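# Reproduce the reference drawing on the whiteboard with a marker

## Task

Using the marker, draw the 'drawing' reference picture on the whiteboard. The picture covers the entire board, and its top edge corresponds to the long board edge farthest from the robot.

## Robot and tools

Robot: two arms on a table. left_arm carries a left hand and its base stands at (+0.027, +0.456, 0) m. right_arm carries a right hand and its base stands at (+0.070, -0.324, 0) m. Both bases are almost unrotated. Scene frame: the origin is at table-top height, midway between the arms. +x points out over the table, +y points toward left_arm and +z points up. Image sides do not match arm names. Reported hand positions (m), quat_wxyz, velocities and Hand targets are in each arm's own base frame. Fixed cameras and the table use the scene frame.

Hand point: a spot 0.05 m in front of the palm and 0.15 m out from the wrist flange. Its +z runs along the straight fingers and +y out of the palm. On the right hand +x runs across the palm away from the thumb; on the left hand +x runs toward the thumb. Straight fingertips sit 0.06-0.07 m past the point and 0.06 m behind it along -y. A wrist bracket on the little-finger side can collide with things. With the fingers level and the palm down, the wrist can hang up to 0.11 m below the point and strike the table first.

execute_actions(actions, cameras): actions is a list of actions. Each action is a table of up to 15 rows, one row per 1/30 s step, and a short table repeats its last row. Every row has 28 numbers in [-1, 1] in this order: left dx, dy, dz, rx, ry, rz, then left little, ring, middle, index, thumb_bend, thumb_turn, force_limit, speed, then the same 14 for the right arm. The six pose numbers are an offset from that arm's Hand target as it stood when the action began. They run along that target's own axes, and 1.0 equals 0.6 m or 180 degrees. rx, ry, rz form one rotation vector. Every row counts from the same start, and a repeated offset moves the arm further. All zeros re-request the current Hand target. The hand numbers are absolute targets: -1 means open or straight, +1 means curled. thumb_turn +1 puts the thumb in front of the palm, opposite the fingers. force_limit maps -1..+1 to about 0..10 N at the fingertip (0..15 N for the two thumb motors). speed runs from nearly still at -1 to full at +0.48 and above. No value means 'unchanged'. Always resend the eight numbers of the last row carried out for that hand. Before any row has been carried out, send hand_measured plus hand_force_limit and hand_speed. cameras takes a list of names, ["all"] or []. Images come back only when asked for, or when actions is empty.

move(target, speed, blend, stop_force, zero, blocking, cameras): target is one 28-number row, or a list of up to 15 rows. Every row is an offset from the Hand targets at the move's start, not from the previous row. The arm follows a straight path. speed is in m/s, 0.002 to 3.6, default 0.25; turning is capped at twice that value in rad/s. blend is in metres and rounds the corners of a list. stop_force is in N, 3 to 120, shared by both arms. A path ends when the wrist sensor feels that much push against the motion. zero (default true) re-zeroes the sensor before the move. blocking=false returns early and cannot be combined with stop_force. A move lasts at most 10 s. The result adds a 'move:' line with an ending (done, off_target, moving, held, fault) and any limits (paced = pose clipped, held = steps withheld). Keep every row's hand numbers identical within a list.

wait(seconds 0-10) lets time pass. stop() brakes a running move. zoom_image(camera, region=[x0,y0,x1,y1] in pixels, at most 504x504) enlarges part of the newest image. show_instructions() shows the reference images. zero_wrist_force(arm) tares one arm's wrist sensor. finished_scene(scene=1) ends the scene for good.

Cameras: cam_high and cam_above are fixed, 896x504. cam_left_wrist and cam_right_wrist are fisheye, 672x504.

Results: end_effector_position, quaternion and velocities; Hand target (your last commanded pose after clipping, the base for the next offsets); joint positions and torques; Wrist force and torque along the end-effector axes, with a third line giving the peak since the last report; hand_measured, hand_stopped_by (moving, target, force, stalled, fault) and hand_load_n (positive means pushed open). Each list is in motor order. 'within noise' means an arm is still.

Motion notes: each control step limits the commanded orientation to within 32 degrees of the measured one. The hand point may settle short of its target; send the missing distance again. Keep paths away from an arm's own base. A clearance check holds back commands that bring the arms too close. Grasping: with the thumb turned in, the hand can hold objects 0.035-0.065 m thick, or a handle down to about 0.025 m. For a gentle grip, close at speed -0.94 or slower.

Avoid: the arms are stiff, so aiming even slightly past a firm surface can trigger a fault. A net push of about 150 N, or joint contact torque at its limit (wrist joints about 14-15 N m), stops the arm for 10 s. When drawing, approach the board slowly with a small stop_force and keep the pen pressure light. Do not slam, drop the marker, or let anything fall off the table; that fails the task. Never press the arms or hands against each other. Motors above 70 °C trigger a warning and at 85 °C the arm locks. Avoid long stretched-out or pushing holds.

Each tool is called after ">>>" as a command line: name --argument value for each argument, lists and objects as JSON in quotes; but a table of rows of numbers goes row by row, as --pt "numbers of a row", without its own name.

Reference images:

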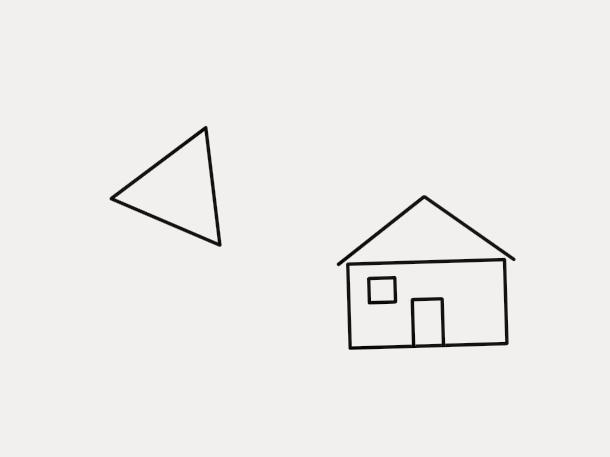

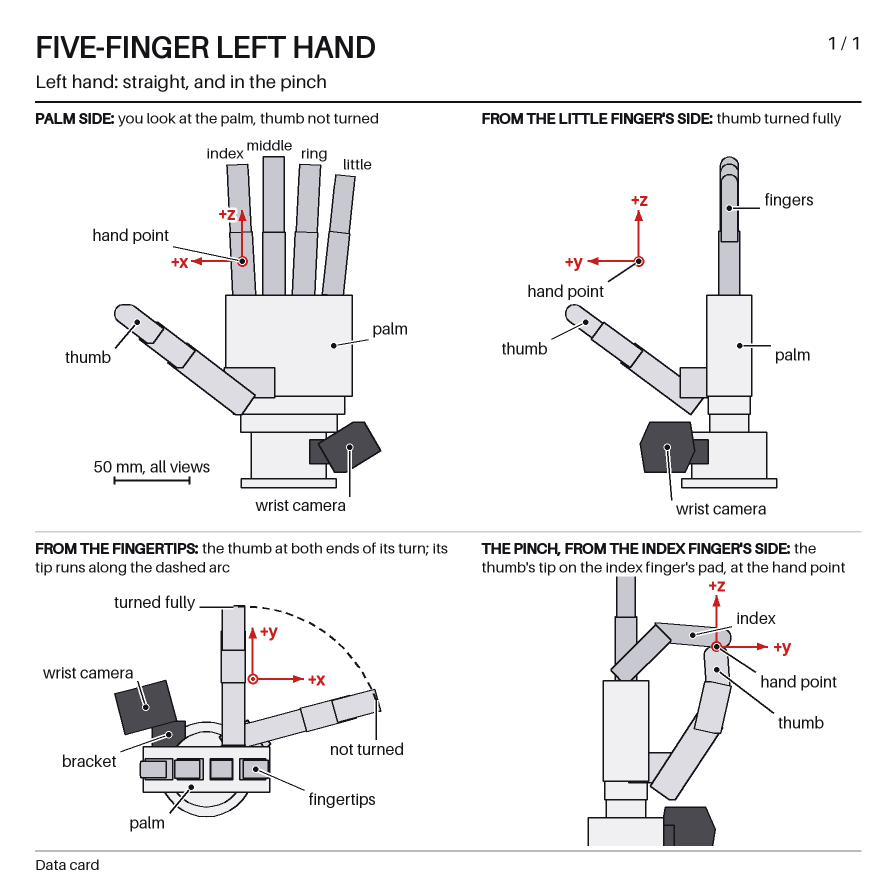

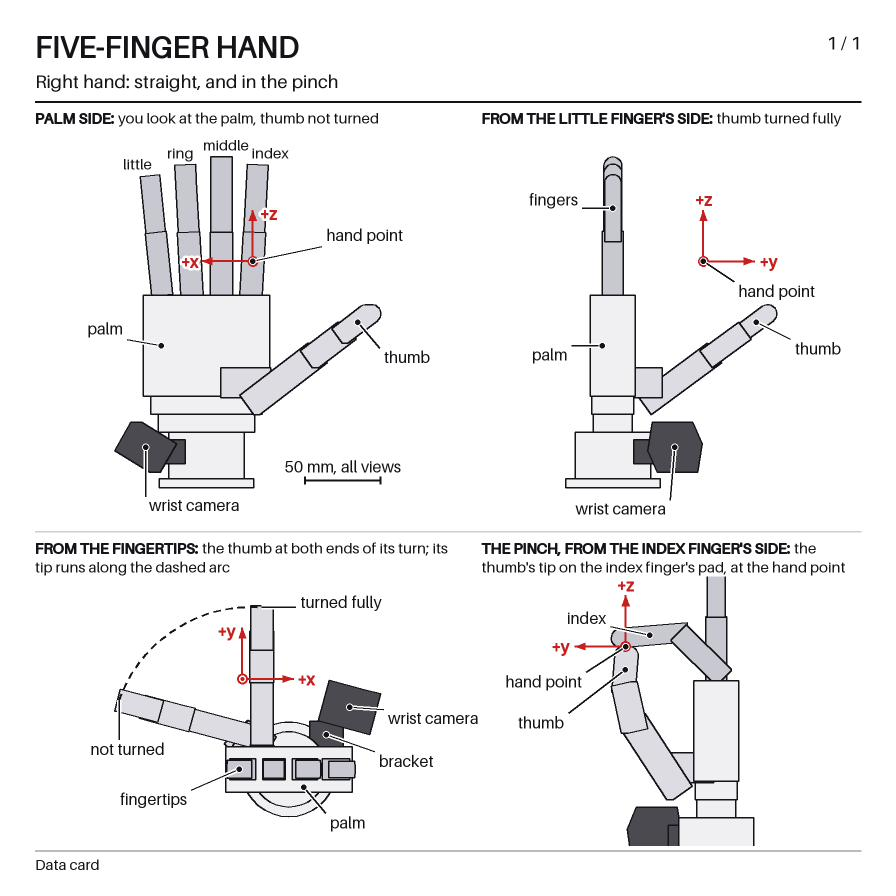

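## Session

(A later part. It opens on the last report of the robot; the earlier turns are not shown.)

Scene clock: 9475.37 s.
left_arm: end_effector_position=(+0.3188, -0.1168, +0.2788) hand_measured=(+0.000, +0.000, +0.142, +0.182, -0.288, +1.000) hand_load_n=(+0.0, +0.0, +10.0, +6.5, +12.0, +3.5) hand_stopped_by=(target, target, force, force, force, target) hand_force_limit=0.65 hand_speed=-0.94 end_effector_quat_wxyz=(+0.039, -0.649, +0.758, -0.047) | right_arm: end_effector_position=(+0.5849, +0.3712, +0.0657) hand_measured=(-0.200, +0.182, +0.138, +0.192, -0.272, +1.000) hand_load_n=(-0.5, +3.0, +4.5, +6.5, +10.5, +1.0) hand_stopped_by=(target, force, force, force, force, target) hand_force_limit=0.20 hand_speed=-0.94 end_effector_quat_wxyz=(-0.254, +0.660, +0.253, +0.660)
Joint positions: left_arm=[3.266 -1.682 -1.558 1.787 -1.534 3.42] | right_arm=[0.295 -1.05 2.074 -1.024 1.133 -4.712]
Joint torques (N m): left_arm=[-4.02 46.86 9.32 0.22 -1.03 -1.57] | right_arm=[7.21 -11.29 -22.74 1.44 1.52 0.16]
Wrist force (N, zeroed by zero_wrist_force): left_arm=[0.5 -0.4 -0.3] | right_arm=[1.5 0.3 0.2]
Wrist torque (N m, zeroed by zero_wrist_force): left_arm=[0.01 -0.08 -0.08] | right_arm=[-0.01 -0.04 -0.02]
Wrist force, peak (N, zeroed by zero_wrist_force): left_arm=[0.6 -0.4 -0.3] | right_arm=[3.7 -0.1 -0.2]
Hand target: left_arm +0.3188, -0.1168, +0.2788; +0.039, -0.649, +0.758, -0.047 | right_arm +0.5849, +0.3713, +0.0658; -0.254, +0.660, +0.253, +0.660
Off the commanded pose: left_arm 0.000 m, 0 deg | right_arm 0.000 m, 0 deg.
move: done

>>> move --target '[0,0,0,0,0,0,0.0,0.0,0.31,0.35,0.04,1,0.65,-0.94,0.0004,-0.03964,0.01508,0,0,0,-0.2,0.32,0.28,0.40,-0.06,1,0.2,-0.94]' --speed 0.025 --cameras '["cam_high"]'

>>> zoom_image --camera "cam_high" --region '[460, 260, 520, 320]'

Scene clock: 9483.00 s.
left_arm: end_effector_position=(+0.3188, -0.1168, +0.2788) hand_measured=(+0.000, +0.000, +0.142, +0.182, -0.288, +1.000) hand_load_n=(+0.0, +0.0, +10.0, +6.5, +12.0, +3.5) hand_stopped_by=(target, target, force, force, force, target) hand_force_limit=0.65 hand_speed=-0.94 end_effector_quat_wxyz=(+0.039, -0.649, +0.758, -0.047) | right_arm: end_effector_position=(+0.5757, +0.3950, +0.0660) hand_measured=(-0.200, +0.182, +0.138, +0.192, -0.272, +1.000) hand_load_n=(+0.0, +3.0, +4.5, +6.0, +10.5, +1.0) hand_stopped_by=(target, force, force, force, force, target) hand_force_limit=0.20 hand_speed=-0.94 end_effector_quat_wxyz=(-0.254, +0.660, +0.253, +0.660)
Joint positions: left_arm=[3.266 -1.682 -1.558 1.787 -1.534 3.42] | right_arm=[0.356 -1.041 2.054 -1.013 1.193 -4.712]
Joint torques (N m): left_arm=[-3.53 46.68 9.67 0.09 -1.05 -1.55] | right_arm=[7.9 -11.99 -23.78 1.6 1.79 -1.09]
Wrist force (N, zeroed by zero_wrist_force): left_arm=[0.4 -0.1 -0.2] | right_arm=[1.5 0.4 0.1]
Wrist torque (N m, zeroed by zero_wrist_force): left_arm=[0.03 -0.07 -0.10] | right_arm=[0.01 -0.08 0.02]
Wrist force, peak (N, zeroed by zero_wrist_force): left_arm=[0.6 -0.2 -0.2] | right_arm=[1.7 0.4 0.1]
Hand target: left_arm +0.3188, -0.1168, +0.2788; +0.039, -0.649, +0.758, -0.047 | right_arm +0.5757, +0.3950, +0.0660; -0.254, +0.660, +0.253, +0.660
Off the commanded pose: left_arm 0.000 m, 0 deg | right_arm 0.000 m, 0 deg.
move: done
Images, in order (width x height): cam_high 896x504.

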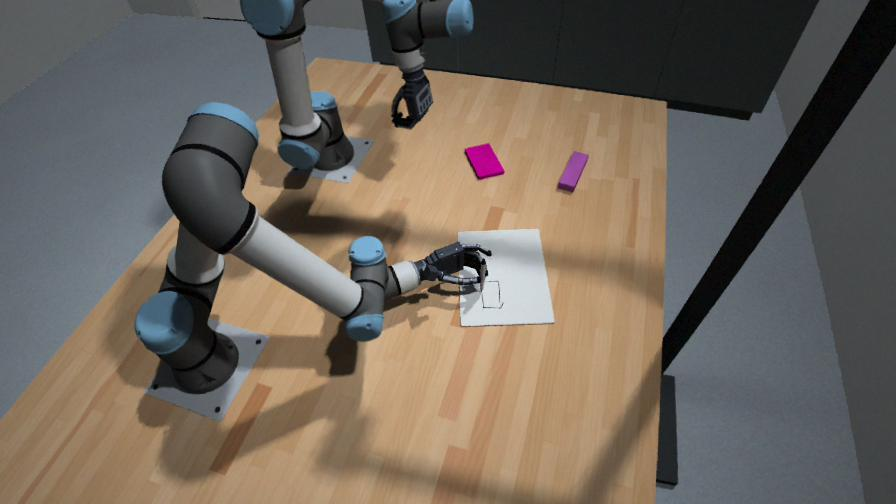

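Scaled by 8.400.

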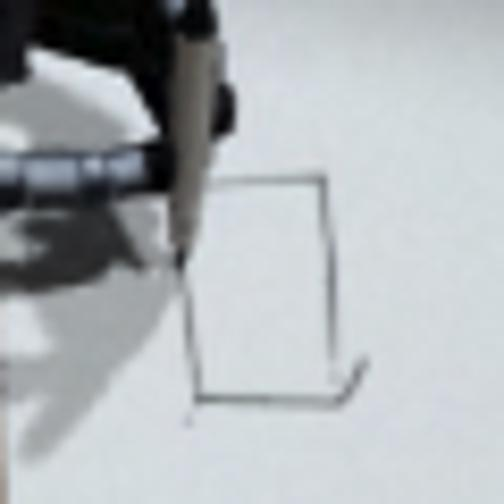

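>>> move --target '[0,0,0,0,0,0,0.0,0.0,0.31,0.35,0.04,1,0.65,-0.94,0.0004,-0.04146,0.0137,0,0,0,-0.2,0.32,0.28,0.40,-0.06,1,0.2,-0.94]' --speed 0.025

>>> move --target '[0,0,0,0,0,0,0.0,0.0,0.31,0.35,0.04,1,0.65,-0.94,0.025,0,0,0,0,0,-0.2,0.32,0.28,0.40,-0.06,1,0.2,-0.94]' --speed 0.04 --cameras '["cam_high","cam_above"]'

>>> zoom_image --camera "cam_high" --region '[460, 260, 520, 320]'

>>> zoom_image --camera "cam_above" --region '[460, 210, 580, 330]'

Scene clock: 9504.93 s.
left_arm: end_effector_position=(+0.3188, -0.1168, +0.2788) hand_measured=(+0.000, +0.000, +0.142, +0.182, -0.288, +1.000) hand_load_n=(-0.5, +0.0, +10.0, +6.5, +12.0, +3.5) hand_stopped_by=(target, target, force, force, force, target) hand_force_limit=0.65 hand_speed=-0.94 end_effector_quat_wxyz=(+0.039, -0.649, +0.758, -0.047) | right_arm: end_effector_position=(+0.5652, +0.4189, +0.0662) hand_measured=(-0.200, +0.182, +0.138, +0.192, -0.272, +1.000) hand_load_n=(-0.5, +3.0, +4.5, +6.0, +10.0, +1.0) hand_stopped_by=(target, force, force, force, force, target) hand_force_limit=0.20 hand_speed=-0.94 end_effector_quat_wxyz=(-0.254, +0.660, +0.253, +0.660)
Joint positions: left_arm=[3.266 -1.682 -1.558 1.787 -1.534 3.42] | right_arm=[0.417 -1.031 2.032 -1.002 1.255 -4.712]
Joint torques (N m): left_arm=[-3.85 47.01 10.11 0.13 -0.74 -1.51] | right_arm=[6.51 -11.84 -23.95 1.59 1.83 -1.29]
Wrist force (N, zeroed by zero_wrist_force): left_arm=[0.3 -0.1 -0.1] | right_arm=[0.9 0.6 0.4]
Wrist torque (N m, zeroed by zero_wrist_force): left_arm=[0.04 -0.04 -0.10] | right_arm=[0.04 -0.02 -0.02]
Wrist force, peak (N, zeroed by zero_wrist_force): left_arm=[0.8 0.1 -0.1] | right_arm=[1.7 0.5 0.0]
Hand target: left_arm +0.3188, -0.1168, +0.2788; +0.039, -0.649, +0.758, -0.047 | right_arm +0.5652, +0.4190, +0.0662; -0.254, +0.660, +0.253, +0.660
Off the commanded pose: left_arm 0.000 m, 0 deg | right_arm 0.000 m, 0 deg.
move: done

Scene clock: 9505.77 s.
left_arm: end_effector_position=(+0.3188, -0.1168, +0.2788) hand_measured=(+0.000, +0.000, +0.142, +0.182, -0.288, +1.000) hand_load_n=(+0.0, +0.0, +10.0, +6.5, +12.0, +3.5) hand_stopped_by=(target, target, force, force, force, target) hand_force_limit=0.65 hand_speed=-0.94 end_effector_quat_wxyz=(+0.039, -0.649, +0.758, -0.047) | right_arm: end_effector_position=(+0.5652, +0.4190, +0.0812) hand_measured=(-0.200, +0.182, +0.138, +0.192, -0.272, +1.000) hand_load_n=(+0.0, +3.0, +4.5, +6.5, +10.5, +1.5) hand_stopped_by=(target, force, force, force, force, target) hand_force_limit=0.20 hand_speed=-0.94 end_effector_quat_wxyz=(-0.254, +0.660, +0.253, +0.660)
Joint positions: left_arm=[3.266 -1.682 -1.558 1.787 -1.534 3.42] | right_arm=[0.418 -1.063 2.028 -0.965 1.255 -4.712]
Joint torques (N m): left_arm=[-4.15 47.41 10.15 0.17 -0.74 -1.56] | right_arm=[5.02 -57.22 -24.59 1.16 1.92 -0.37]
Wrist force (N, zeroed by zero_wrist_force): left_arm=[0.3 -0.2 0.1] | right_arm=[0.0 0.0 0.1]
Wrist torque (N m, zeroed by zero_wrist_force): left_arm=[0.02 -0.03 -0.10] | right_arm=[0.00 -0.02 0.00]
Wrist force, peak (N, zeroed by zero_wrist_force): left_arm=[0.6 -0.2 -0.2] | right_arm=[1.4 0.5 0.1]
Hand target: left_arm +0.3188, -0.1168, +0.2788; +0.039, -0.649, +0.758, -0.047 | right_arm +0.5652, +0.4190, +0.0812; -0.254, +0.660, +0.253, +0.660
Off the commanded pose: left_arm 0.000 m, 0 deg | right_arm 0.000 m, 0 deg.
move: done
Images, in order (width x height): cam_high 896x504, cam_above 896x504.

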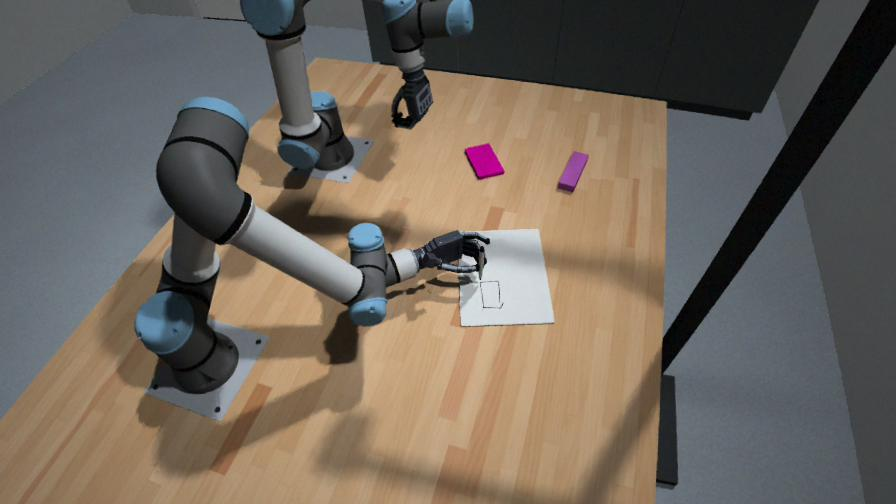

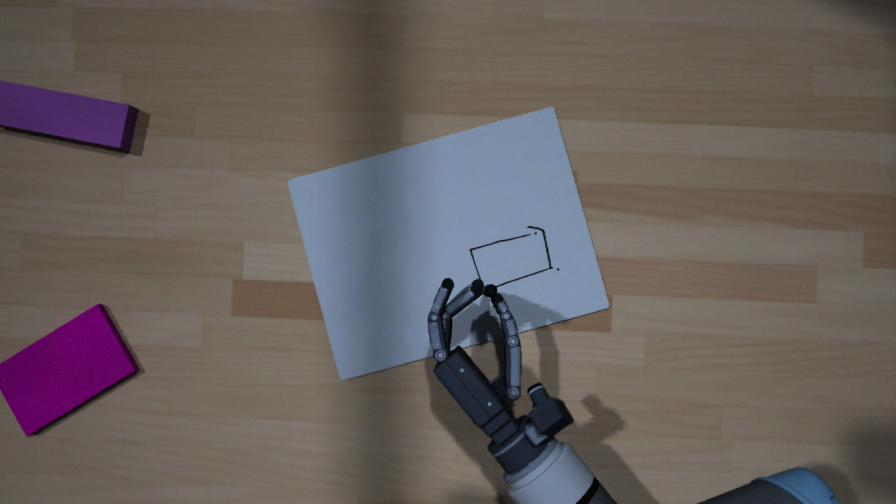

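Scaled by 8.400.

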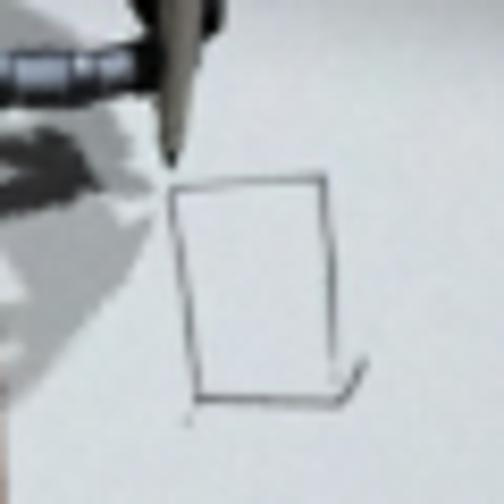

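Scaled by 4.200.

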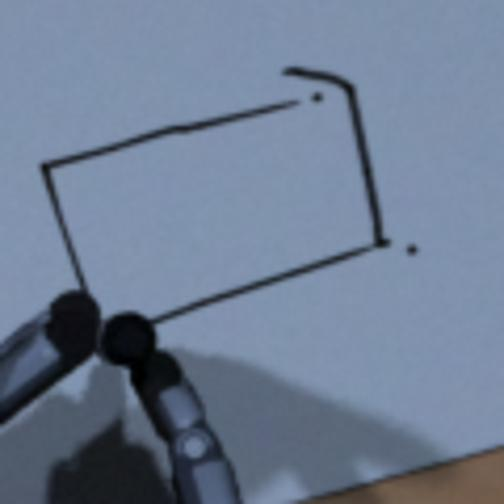

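>>> move --pt "0 0 0 0 0 0 0.0 0.0 0.31 0.35 0.04 1 0.65 -0.94 0 0.1703 0.02548 0 0 0 -0.2 0.32 0.28 0.40 -0.06 1 0.2 -0.94" --pt "0 0 0 0 0 0 0.0 0.0 0.31 0.35 0.04 1 0.65 -0.94 -0.0112 0.13967 0.03875 0 0 0 -0.2 0.32 0.28 0.40 -0.06 1 0.2 -0.94" --speed '[0.08,0.04]' --cameras '["cam_high","cam_above"]'

>>> zoom_image --camera "cam_high" --region '[470, 260, 530, 320]'

>>> zoom_image --camera "cam_above" --region '[460, 200, 580, 320]'

Scene clock: 9538.23 s.
left_arm: end_effector_position=(+0.3188, -0.1168, +0.2788) hand_measured=(+0.000, +0.000, +0.142, +0.182, -0.288, +1.000) hand_load_n=(+0.0, +0.0, +10.0, +6.5, +11.5, +3.5) hand_stopped_by=(target, target, force, force, force, target) hand_force_limit=0.65 hand_speed=-0.94 end_effector_quat_wxyz=(+0.039, -0.649, +0.758, -0.047) | right_arm: end_effector_position=(+0.6386, +0.3722, +0.0745) hand_measured=(-0.200, +0.182, +0.138, +0.192, -0.272, +1.000) hand_load_n=(+0.0, +2.5, +4.5, +6.5, +10.5, +1.0) hand_stopped_by=(target, force, force, force, force, target) hand_force_limit=0.20 hand_speed=-0.94 end_effector_quat_wxyz=(-0.254, +0.660, +0.253, +0.660)
Joint positions: left_arm=[3.266 -1.682 -1.558 1.787 -1.534 3.42] | right_arm=[0.264 -1 1.933 -0.934 1.101 -4.712]
Joint torques (N m): left_arm=[-3.44 47.05 10.04 0.06 -0.69 -1.61] | right_arm=[6.35 -13.11 -25.1 -4.92 1.95 -1.2]
Wrist force (N, zeroed by zero_wrist_force): left_arm=[0.3 -0.2 0.0] | right_arm=[0.4 0.0 0.3]
Wrist torque (N m, zeroed by zero_wrist_force): left_arm=[0.02 -0.05 -0.09] | right_arm=[-0.02 -0.06 0.05]
Wrist force, peak (N, zeroed by zero_wrist_force): left_arm=[0.4 -0.5 -0.1] | right_arm=[0.3 -2.0 0.5]
Hand target: left_arm +0.3188, -0.1168, +0.2788; +0.039, -0.649, +0.758, -0.047 | right_arm +0.6385, +0.3723, +0.0745; -0.254, +0.660, +0.253, +0.660
Off the commanded pose: left_arm 0.000 m, 0 deg | right_arm 0.000 m, 0 deg.
move: done
Images, in order (width x height): cam_high 896x504, cam_above 896x504.

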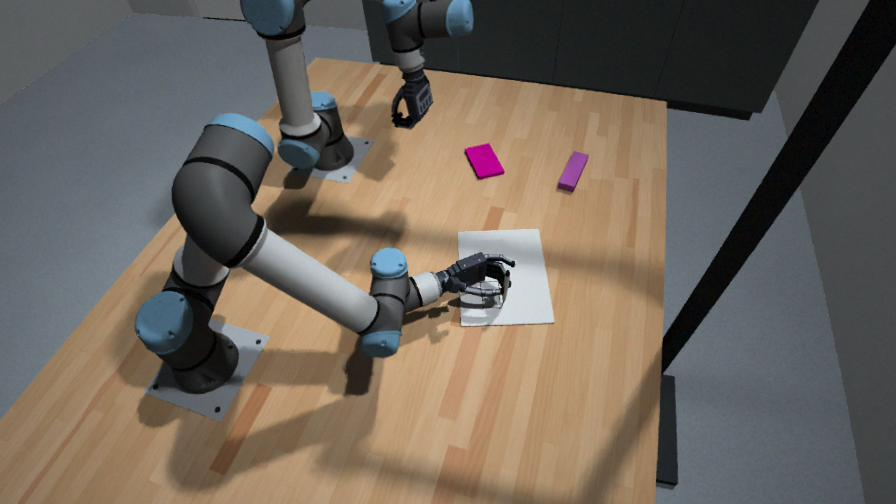

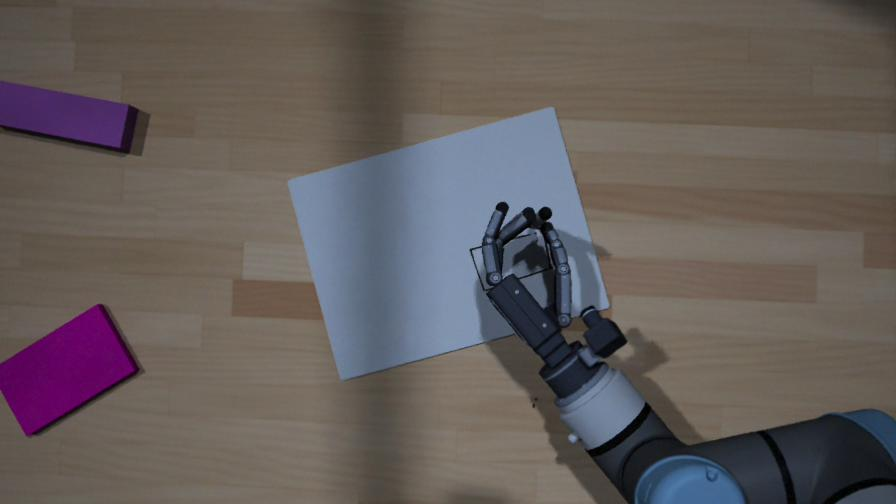

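Scaled by 8.400.

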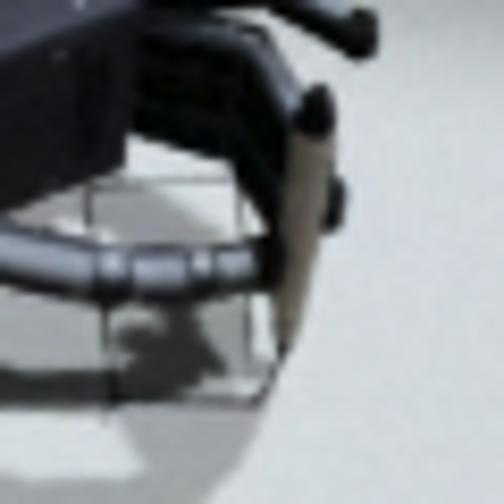

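Scaled by 4.200.

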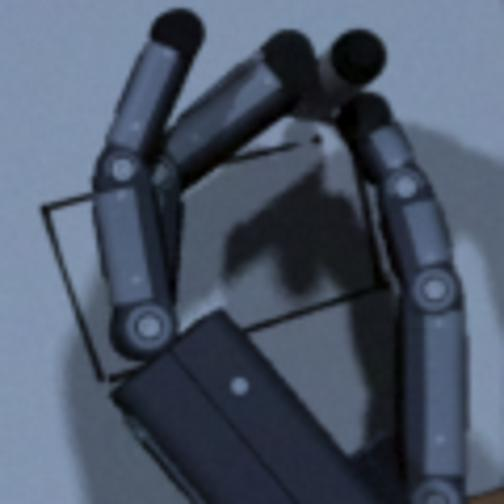

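>>> move --target '[0,0,0,0,0,0,0.0,0.0,0.31,0.35,0.04,1,0.65,-0.94,-0.02,-0.0005,-0.001,0,0,0,-0.2,0.32,0.28,0.40,-0.06,1,0.2,-0.94]' --speed 0.005 --stop_force 3

Scene clock: 9551.80 s.
left_arm: end_effector_position=(+0.3188, -0.1168, +0.2788) hand_measured=(+0.000, +0.000, +0.142, +0.182, -0.288, +1.000) hand_load_n=(+0.0, +0.0, +10.0, +6.5, +12.0, +3.5) hand_stopped_by=(target, target, force, force, force, target) hand_force_limit=0.65 hand_speed=-0.94 end_effector_quat_wxyz=(+0.039, -0.649, +0.758, -0.047) | right_arm: end_effector_position=(+0.6381, +0.3722, +0.0663) hand_measured=(-0.200, +0.182, +0.138, +0.192, -0.272, +1.000) hand_load_n=(+0.0, +3.0, +4.0, +6.0, +10.0, +0.5) hand_stopped_by=(target, force, force, force, force, target) hand_force_limit=0.20 hand_speed=-0.94 end_effector_quat_wxyz=(-0.254, +0.660, +0.253, +0.660)
Joint positions: left_arm=[3.266 -1.682 -1.558 1.787 -1.534 3.42] | right_arm=[0.264 -0.984 1.937 -0.953 1.101 -4.712]
Joint torques (N m): left_arm=[-4.04 46.96 9.99 0.14 -0.76 -1.56] | right_arm=[6.14 -57.43 -20.82 1.85 1.59 -1.28]
Wrist force (N, zeroed by zero_wrist_force): left_arm=[0.1 -0.1 -0.1] | right_arm=[3.6 -0.2 0.0]
Wrist torque (N m, zeroed by zero_wrist_force): left_arm=[0.04 -0.02 -0.11] | right_arm=[0.00 0.00 0.00]
Wrist force, peak (N, zeroed by zero_wrist_force): left_arm=[0.6 -0.3 -0.3] | right_arm=[4.9 -0.3 -0.1]
Hand target: left_arm +0.3188, -0.1168, +0.2788; +0.039, -0.649, +0.758, -0.047 | right_arm +0.6381, +0.3722, +0.0663; -0.254, +0.660, +0.253, +0.660 (not the last commanded pose)
Off the commanded pose: left_arm 0.000 m, 0 deg | right_arm 0.004 m, 0 deg.
move: contact (right_arm)

>>> move --pt "0 0 0 0 0 0 0.0 0.0 0.31 0.35 0.04 1 0.65 -0.94 0.0008 0 0 0 0 0 -0.2 0.32 0.28 0.40 -0.06 1 0.2 -0.94" --pt "0 0 0 0 0 0 0.0 0.0 0.31 0.35 0.04 1 0.65 -0.94 0.0012 -0.01622 0.02689 0 0 0 -0.2 0.32 0.28 0.40 -0.06 1 0.2 -0.94" --speed 0.025 --cameras '["cam_high"]'

>>> zoom_image --camera "cam_high" --region '[470, 260, 530, 320]'

Scene clock: 9561.10 s.
left_arm: end_effector_position=(+0.3188, -0.1168, +0.2788) hand_measured=(+0.000, +0.000, +0.142, +0.182, -0.288, +1.000) hand_load_n=(+0.0, +0.0, +10.0, +6.5, +12.0, +3.5) hand_stopped_by=(target, target, force, force, force, target) hand_force_limit=0.65 hand_speed=-0.94 end_effector_quat_wxyz=(+0.039, -0.649, +0.758, -0.047) | right_arm: end_effector_position=(+0.6436, +0.3902, +0.0670) hand_measured=(-0.200, +0.182, +0.138, +0.192, -0.272, +1.000) hand_load_n=(+0.0, +3.5, +4.5, +6.0, +10.5, +0.5) hand_stopped_by=(target, force, force, force, force, target) hand_force_limit=0.20 hand_speed=-0.94 end_effector_quat_wxyz=(-0.254, +0.660, +0.253, +0.660)
Joint positions: left_arm=[3.266 -1.682 -1.558 1.787 -1.534 3.42] | right_arm=[0.297 -0.964 1.892 -0.929 1.135 -4.712]
Joint torques (N m): left_arm=[-3.65 46.98 9.87 0.1 -0.65 -1.52] | right_arm=[6.95 -13.32 -25.1 1.73 1.88 -0.85]
Wrist force (N, zeroed by zero_wrist_force): left_arm=[0.3 -0.2 -0.2] | right_arm=[1.6 0.3 -0.3]
Wrist torque (N m, zeroed by zero_wrist_force): left_arm=[0.04 -0.05 -0.10] | right_arm=[0.03 -0.02 0.01]
Wrist force, peak (N, zeroed by zero_wrist_force): left_arm=[0.5 -0.5 -0.3] | right_arm=[4.1 -0.1 -0.2]
Hand target: left_arm +0.3188, -0.1168, +0.2788; +0.039, -0.649, +0.758, -0.047 | right_arm +0.6436, +0.3902, +0.0670; -0.254, +0.660, +0.253, +0.660
Off the commanded pose: left_arm 0.000 m, 0 deg | right_arm 0.000 m, 0 deg.
move: done
Images, in order (width x height): cam_high 896x504.

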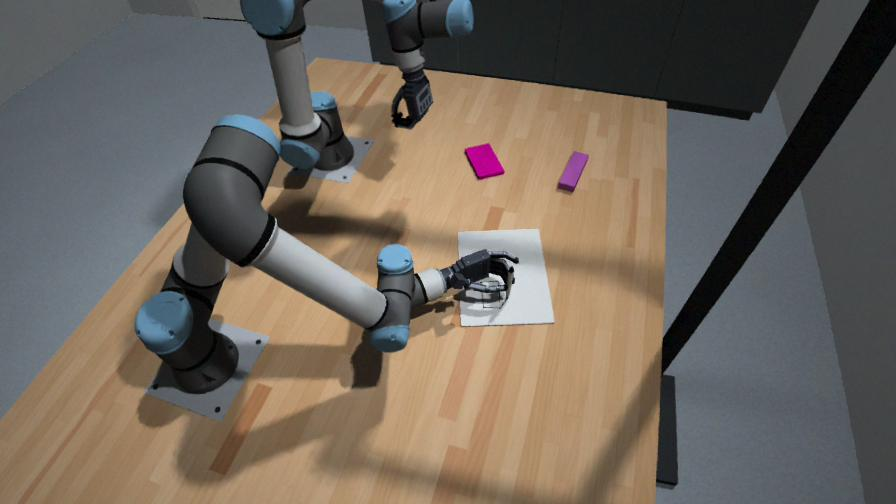

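Scaled by 8.400.

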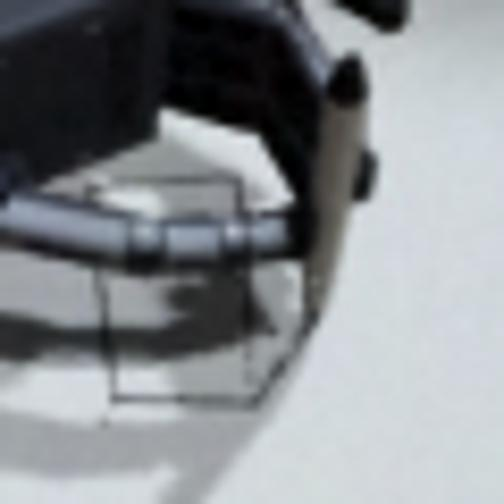

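>>> move --target '[0,0,0,0,0,0,0.0,0.0,0.31,0.35,0.04,1,0.65,-0.94,0.0006,-0.01733,0.02765,0,0,0,-0.2,0.32,0.28,0.40,-0.06,1,0.2,-0.94]' --speed 0.025 --cameras '["cam_high","cam_above"]'

>>> zoom_image --camera "cam_high" --region '[470, 260, 530, 320]'

>>> zoom_image --camera "cam_above" --region '[460, 180, 580, 300]'

Scene clock: 9573.33 s.
left_arm: end_effector_position=(+0.3188, -0.1168, +0.2788) hand_measured=(+0.000, +0.000, +0.142, +0.182, -0.288, +1.000) hand_load_n=(+0.0, +0.0, +10.0, +6.5, +12.0, +3.5) hand_stopped_by=(target, target, force, force, force, target) hand_force_limit=0.65 hand_speed=-0.94 end_effector_quat_wxyz=(+0.039, -0.649, +0.758, -0.047) | right_arm: end_effector_position=(+0.6489, +0.4090, +0.0674) hand_measured=(-0.200, +0.182, +0.138, +0.192, -0.272, +1.000) hand_load_n=(+0.0, +3.5, +4.5, +6.0, +10.5, +1.0) hand_stopped_by=(target, force, force, force, force, target) hand_force_limit=0.20 hand_speed=-0.94 end_effector_quat_wxyz=(-0.254, +0.660, +0.253, +0.660)
Joint positions: left_arm=[3.266 -1.682 -1.558 1.787 -1.534 3.42] | right_arm=[0.331 -0.941 1.845 -0.905 1.168 -4.712]
Joint torques (N m): left_arm=[-3.83 46.79 10.07 0.21 -0.49 -1.54] | right_arm=[7.95 -14.77 -24.04 1.34 1.88 -1]
Wrist force (N, zeroed by zero_wrist_force): left_arm=[0.3 0.1 -0.3] | right_arm=[1.9 0.2 -0.3]
Wrist torque (N m, zeroed by zero_wrist_force): left_arm=[0.07 -0.06 -0.10] | right_arm=[0.01 -0.05 0.01]
Wrist force, peak (N, zeroed by zero_wrist_force): left_arm=[0.4 -0.4 -0.5] | right_arm=[1.9 0.5 -0.4]
Hand target: left_arm +0.3188, -0.1168, +0.2788; +0.039, -0.649, +0.758, -0.047 | right_arm +0.6490, +0.4090, +0.0674; -0.254, +0.660, +0.253, +0.660
Off the commanded pose: left_arm 0.000 m, 0 deg | right_arm 0.000 m, 0 deg.
move: done
Images, in order (width x height): cam_high 896x504, cam_above 896x504.

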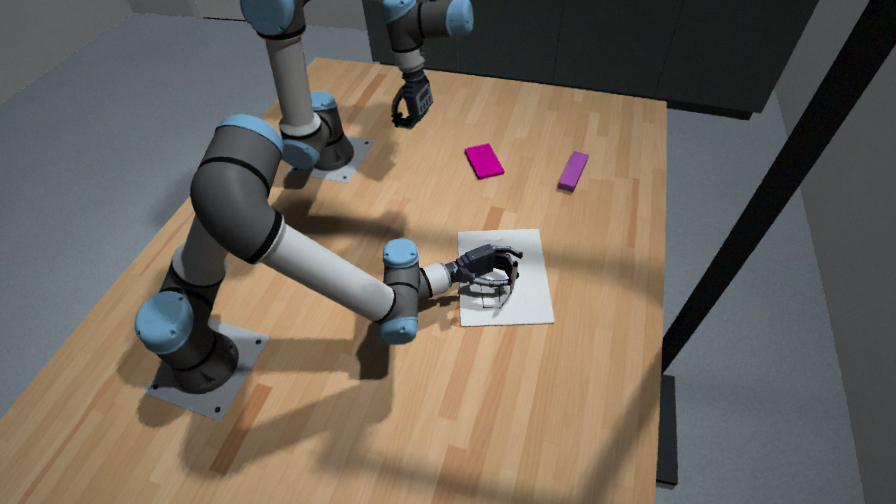

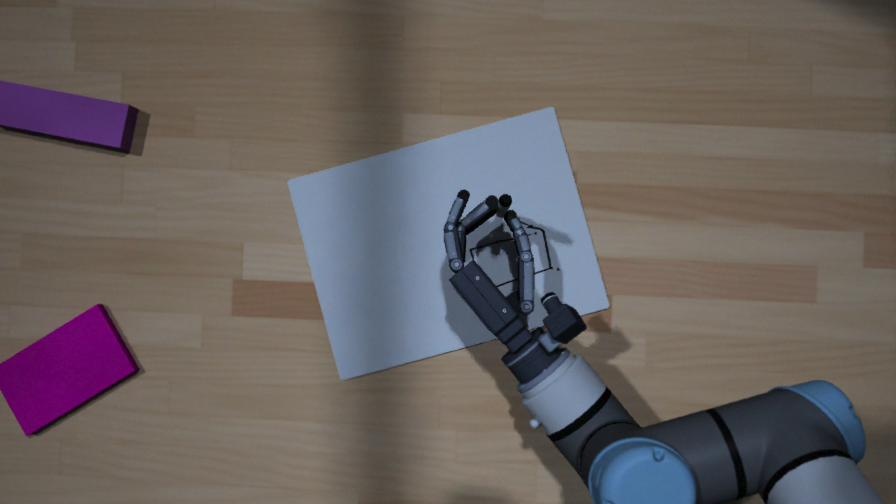

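Scaled by 8.400.

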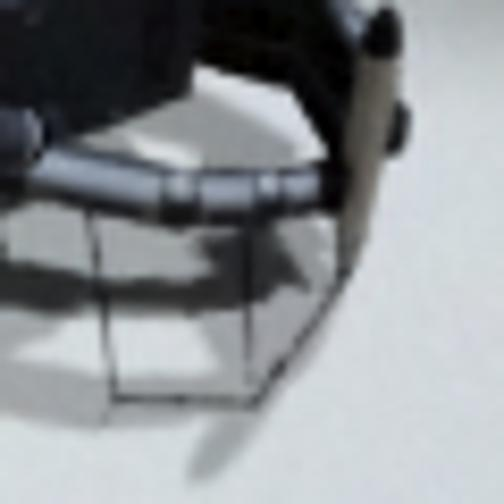

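Scaled by 4.200.

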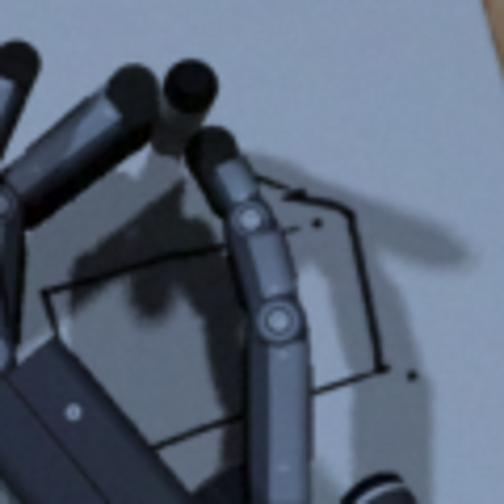

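>>> move --target '[0,0,0,0,0,0,0.0,0.0,0.31,0.35,0.04,1,0.65,-0.94,-0.0001,-0.04452,-0.01248,0,0,0,-0.2,0.32,0.28,0.40,-0.06,1,0.2,-0.94]' --speed 0.025 --cameras '["cam_high"]'

>>> zoom_image --camera "cam_high" --region '[470, 260, 530, 320]'

Scene clock: 9588.93 s.
left_arm: end_effector_position=(+0.3188, -0.1168, +0.2788) hand_measured=(+0.000, +0.000, +0.142, +0.182, -0.288, +1.000) hand_load_n=(+0.0, +0.0, +10.5, +6.5, +12.0, +3.5) hand_stopped_by=(target, target, force, force, force, target) hand_force_limit=0.65 hand_speed=-0.94 end_effector_quat_wxyz=(+0.039, -0.649, +0.758, -0.047) | right_arm: end_effector_position=(+0.6256, +0.4238, +0.0673) hand_measured=(-0.200, +0.182, +0.138, +0.192, -0.272, +1.000) hand_load_n=(+0.0, +3.0, +4.5, +6.5, +10.5, +1.0) hand_stopped_by=(target, force, force, force, force, target) hand_force_limit=0.20 hand_speed=-0.94 end_effector_quat_wxyz=(-0.254, +0.660, +0.253, +0.660)
Joint positions: left_arm=[3.266 -1.682 -1.558 1.787 -1.534 3.42] | right_arm=[0.376 -0.957 1.878 -0.922 1.214 -4.712]
Joint torques (N m): left_arm=[-3.81 46.89 10.49 0.14 -0.32 -1.58] | right_arm=[6.47 -61.35 1.58 -4.3 1.81 -1.01]
Wrist force (N, zeroed by zero_wrist_force): left_arm=[0.3 -0.1 -0.3] | right_arm=[2.1 0.7 0.1]
Wrist torque (N m, zeroed by zero_wrist_force): left_arm=[0.05 -0.05 -0.10] | right_arm=[0.05 -0.05 0.04]
Wrist force, peak (N, zeroed by zero_wrist_force): left_arm=[0.7 -0.4 -0.4] | right_arm=[4.1 0.7 0.5]
Hand target: left_arm +0.3188, -0.1168, +0.2788; +0.039, -0.649, +0.758, -0.047 | right_arm +0.6255, +0.4239, +0.0673; -0.254, +0.660, +0.253, +0.660
Off the commanded pose: left_arm 0.000 m, 0 deg | right_arm 0.000 m, 0 deg.
move: done
Images, in order (width x height): cam_high 896x504.

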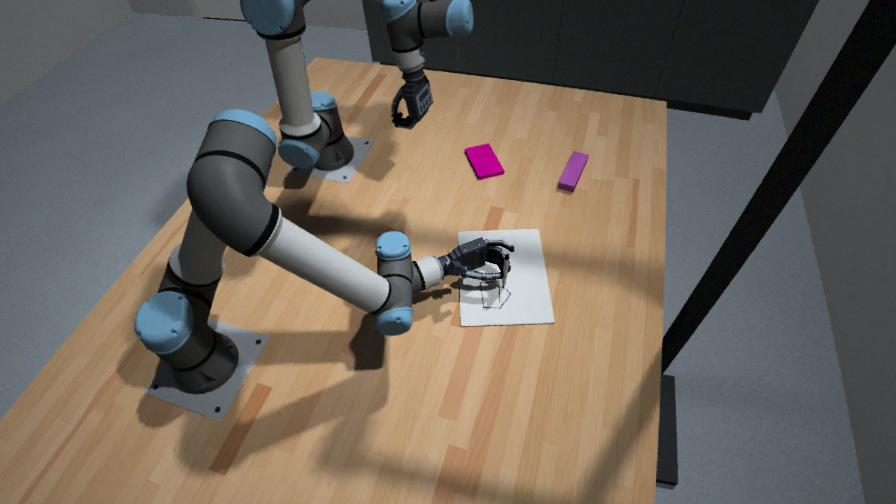

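Scaled by 8.400.

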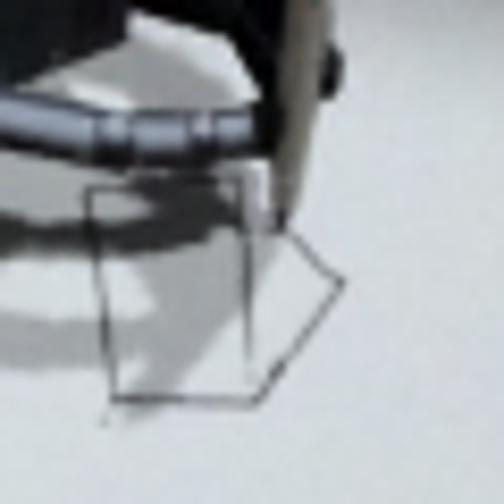

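>>> move --target '[0,0,0,0,0,0,0.0,0.0,0.31,0.35,0.04,1,0.65,-0.94,-0.0001,-0.04997,-0.00665,0,0,0,-0.2,0.32,0.28,0.40,-0.06,1,0.2,-0.94]' --speed 0.025 --cameras '["cam_high"]'

>>> zoom_image --camera "cam_high" --region '[470, 260, 530, 320]'

Scene clock: 9621.13 s.
left_arm: end_effector_position=(+0.3188, -0.1168, +0.2788) hand_measured=(+0.000, +0.000, +0.142, +0.182, -0.288, +1.000) hand_load_n=(+0.0, +0.0, +10.0, +6.5, +12.0, +3.5) hand_stopped_by=(target, target, force, force, force, target) hand_force_limit=0.65 hand_speed=-0.94 end_effector_quat_wxyz=(+0.039, -0.649, +0.758, -0.047) | right_arm: end_effector_position=(+0.6025, +0.4434, +0.0673) hand_measured=(-0.200, +0.182, +0.138, +0.192, -0.272, +1.000) hand_load_n=(+0.0, +3.0, +4.5, +6.0, +10.0, +1.0) hand_stopped_by=(target, force, force, force, force, target) hand_force_limit=0.20 hand_speed=-0.94 end_effector_quat_wxyz=(-0.254, +0.660, +0.253, +0.660)
Joint positions: left_arm=[3.266 -1.682 -1.558 1.787 -1.534 3.42] | right_arm=[0.433 -0.966 1.896 -0.931 1.27 -4.712]
Joint torques (N m): left_arm=[-3.59 46.69 11.11 0.1 -0.1 -1.48] | right_arm=[7.03 -61.39 0.53 -4.4 1.75 -0.76]
Wrist force (N, zeroed by zero_wrist_force): left_arm=[0.1 -0.3 0.0] | right_arm=[1.5 0.5 0.2]
Wrist torque (N m, zeroed by zero_wrist_force): left_arm=[0.01 -0.02 -0.10] | right_arm=[0.02 -0.03 -0.01]
Wrist force, peak (N, zeroed by zero_wrist_force): left_arm=[0.5 -0.5 -0.3] | right_arm=[2.3 0.5 0.2]
Hand target: left_arm +0.3188, -0.1168, +0.2788; +0.039, -0.649, +0.758, -0.047 | right_arm +0.6025, +0.4435, +0.0673; -0.254, +0.660, +0.253, +0.660
Off the commanded pose: left_arm 0.000 m, 0 deg | right_arm 0.000 m, 0 deg.
move: done
Images, in order (width x height): cam_high 896x504.

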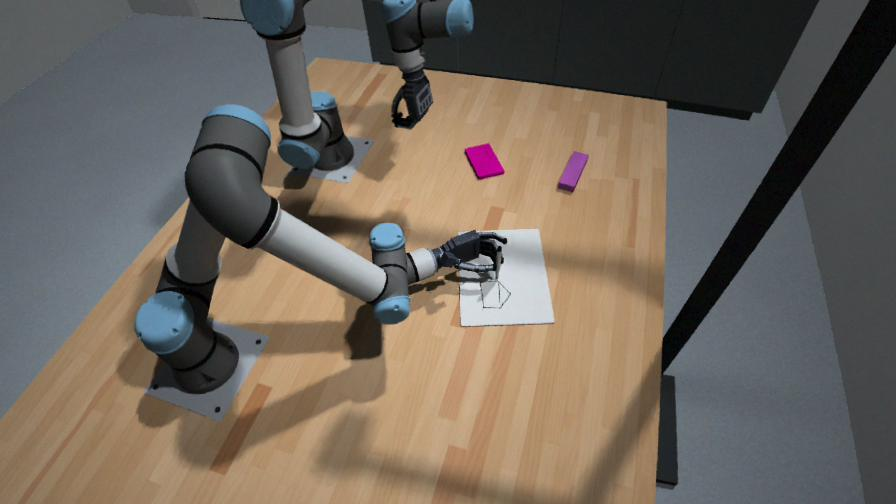

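Scaled by 8.400.

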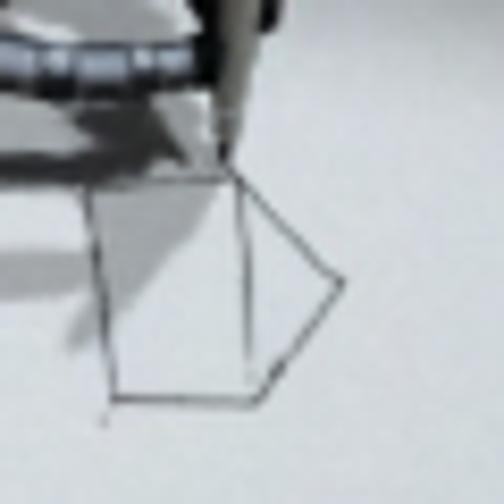

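>>> move --pt "0 0 0 0 0 0 0.0 0.0 0.31 0.35 0.04 1 0.65 -0.94 0.025 0 0 0 0 0 -0.2 0.32 0.28 0.40 -0.06 1 0.2 -0.94" --pt "0 0 0 0 0 0 0.0 0.0 0.31 0.35 0.04 1 0.65 -0.94 0.025 0.06801 -0.04128 0 0 0 -0.2 0.32 0.28 0.40 -0.06 1 0.2 -0.94" --pt "0 0 0 0 0 0 0.0 0.0 0.31 0.35 0.04 1 0.65 -0.94 0.007 0.04012 -0.02917 0 0 0 -0.2 0.32 0.28 0.40 -0.06 1 0.2 -0.94" --speed '[0.04,0.08,0.04]' --cameras '["cam_high","cam_above"]'

>>> zoom_image --camera "cam_high" --region '[470, 260, 530, 320]'

>>> zoom_image --camera "cam_above" --region '[460, 180, 580, 300]'

Scene clock: 9661.00 s.
left_arm: end_effector_position=(+0.3188, -0.1168, +0.2788) hand_measured=(+0.000, +0.000, +0.142, +0.182, -0.288, +1.000) hand_load_n=(+0.0, +0.5, +10.0, +6.5, +12.0, +3.5) hand_stopped_by=(target, target, force, force, force, target) hand_force_limit=0.65 hand_speed=-0.94 end_effector_quat_wxyz=(+0.039, -0.649, +0.758, -0.047) | right_arm: end_effector_position=(+0.6056, +0.4138, +0.0715) hand_measured=(-0.200, +0.182, +0.138, +0.192, -0.272, +1.000) hand_load_n=(+0.0, +3.0, +4.0, +6.0, +10.0, +1.0) hand_stopped_by=(target, force, force, force, force, target) hand_force_limit=0.20 hand_speed=-0.94 end_effector_quat_wxyz=(-0.254, +0.660, +0.253, +0.660)
Joint positions: left_arm=[3.266 -1.682 -1.558 1.787 -1.534 3.42] | right_arm=[0.372 -1 1.946 -0.947 1.209 -4.712]
Joint torques (N m): left_arm=[-4.09 46.66 11.22 0.17 0.18 -1.57] | right_arm=[6.33 -12.37 -24.84 -4.94 1.9 1.13]
Wrist force (N, zeroed by zero_wrist_force): left_arm=[0.3 -0.1 0.0] | right_arm=[0.2 0.3 0.2]
Wrist torque (N m, zeroed by zero_wrist_force): left_arm=[0.02 -0.04 -0.10] | right_arm=[0.04 -0.03 0.05]
Wrist force, peak (N, zeroed by zero_wrist_force): left_arm=[0.5 -0.5 -0.3] | right_arm=[0.5 -2.8 0.4]
Hand target: left_arm +0.3188, -0.1168, +0.2788; +0.039, -0.649, +0.758, -0.047 | right_arm +0.6056, +0.4139, +0.0714; -0.254, +0.660, +0.253, +0.660
Off the commanded pose: left_arm 0.000 m, 0 deg | right_arm 0.000 m, 0 deg.
move: done
Images, in order (width x height): cam_high 896x504, cam_above 896x504.

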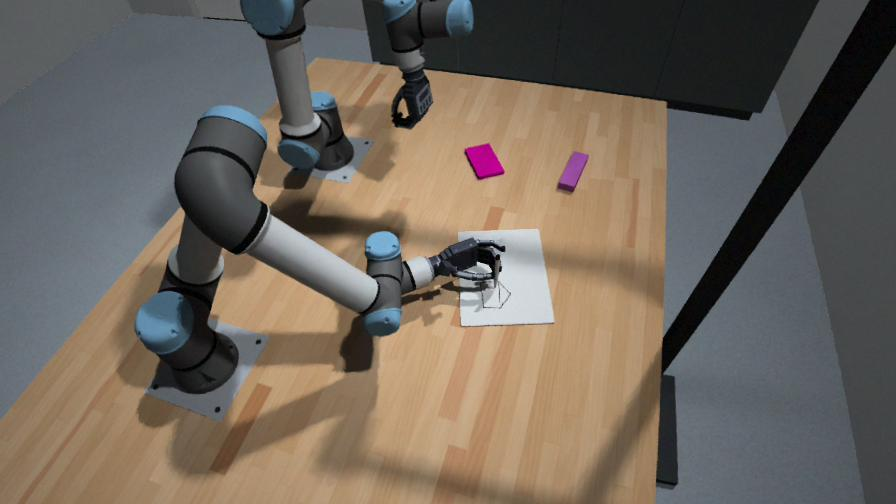

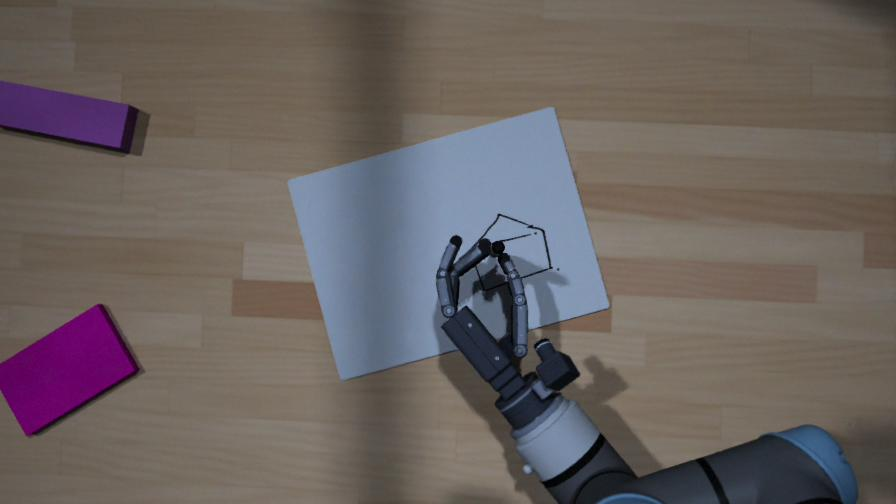

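Scaled by 8.400.

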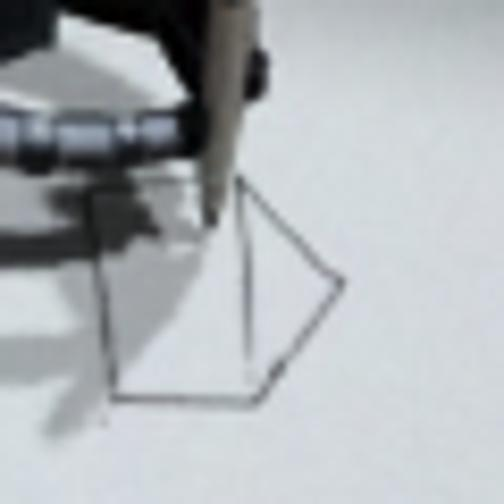

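Scaled by 4.200.

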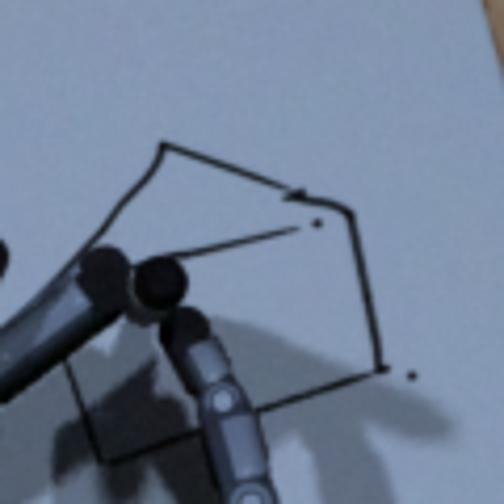

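>>> zero_wrist_force --arm "right_arm"

>>> move --target '[0,0,0,0,0,0,0.0,0.0,0.31,0.35,0.04,1,0.65,-0.94,-0.0077,0,0,0,0,0,-0.2,0.32,0.28,0.40,-0.06,1,0.2,-0.94]' --speed 0.01

Wrist force sensor zeroed.

Scene clock: 9674.20 s.
left_arm: end_effector_position=(+0.3188, -0.1168, +0.2788) hand_measured=(+0.000, +0.000, +0.142, +0.182, -0.288, +1.000) hand_load_n=(+0.0, +0.0, +10.0, +6.5, +12.0, +3.5) hand_stopped_by=(target, target, force, force, force, target) hand_force_limit=0.65 hand_speed=-0.94 end_effector_quat_wxyz=(+0.039, -0.649, +0.758, -0.047) | right_arm: end_effector_position=(+0.6056, +0.4139, +0.0669) hand_measured=(-0.200, +0.182, +0.138, +0.192, -0.272, +1.000) hand_load_n=(+0.0, +3.0, +4.5, +6.0, +10.0, +1.0) hand_stopped_by=(target, force, force, force, force, target) hand_force_limit=0.20 hand_speed=-0.94 end_effector_quat_wxyz=(-0.254, +0.660, +0.253, +0.660)
Joint positions: left_arm=[3.266 -1.682 -1.558 1.787 -1.534 3.42] | right_arm=[0.372 -0.99 1.947 -0.957 1.209 -4.712]
Joint torques (N m): left_arm=[-4.14 46.85 11.37 0.13 0.32 -1.51] | right_arm=[6.55 -12.8 1.07 -4.81 2.07 -0.36]
Wrist force (N, zeroed by zero_wrist_force): left_arm=[0.2 -0.2 -0.1] | right_arm=[0.6 -0.1 -0.2]
Wrist torque (N m, zeroed by zero_wrist_force): left_arm=[0.02 -0.03 -0.10] | right_arm=[0.00 0.01 -0.01]
Wrist force, peak (N, zeroed by zero_wrist_force): left_arm=[0.5 -0.4 -0.3] | right_arm=[0.6 -0.1 -0.2]
Hand target: left_arm +0.3188, -0.1168, +0.2788; +0.039, -0.649, +0.758, -0.047 | right_arm +0.6056, +0.4139, +0.0668; -0.254, +0.660, +0.253, +0.660
Off the commanded pose: left_arm 0.000 m, 0 deg | right_arm 0.000 m, 0 deg.
move: done


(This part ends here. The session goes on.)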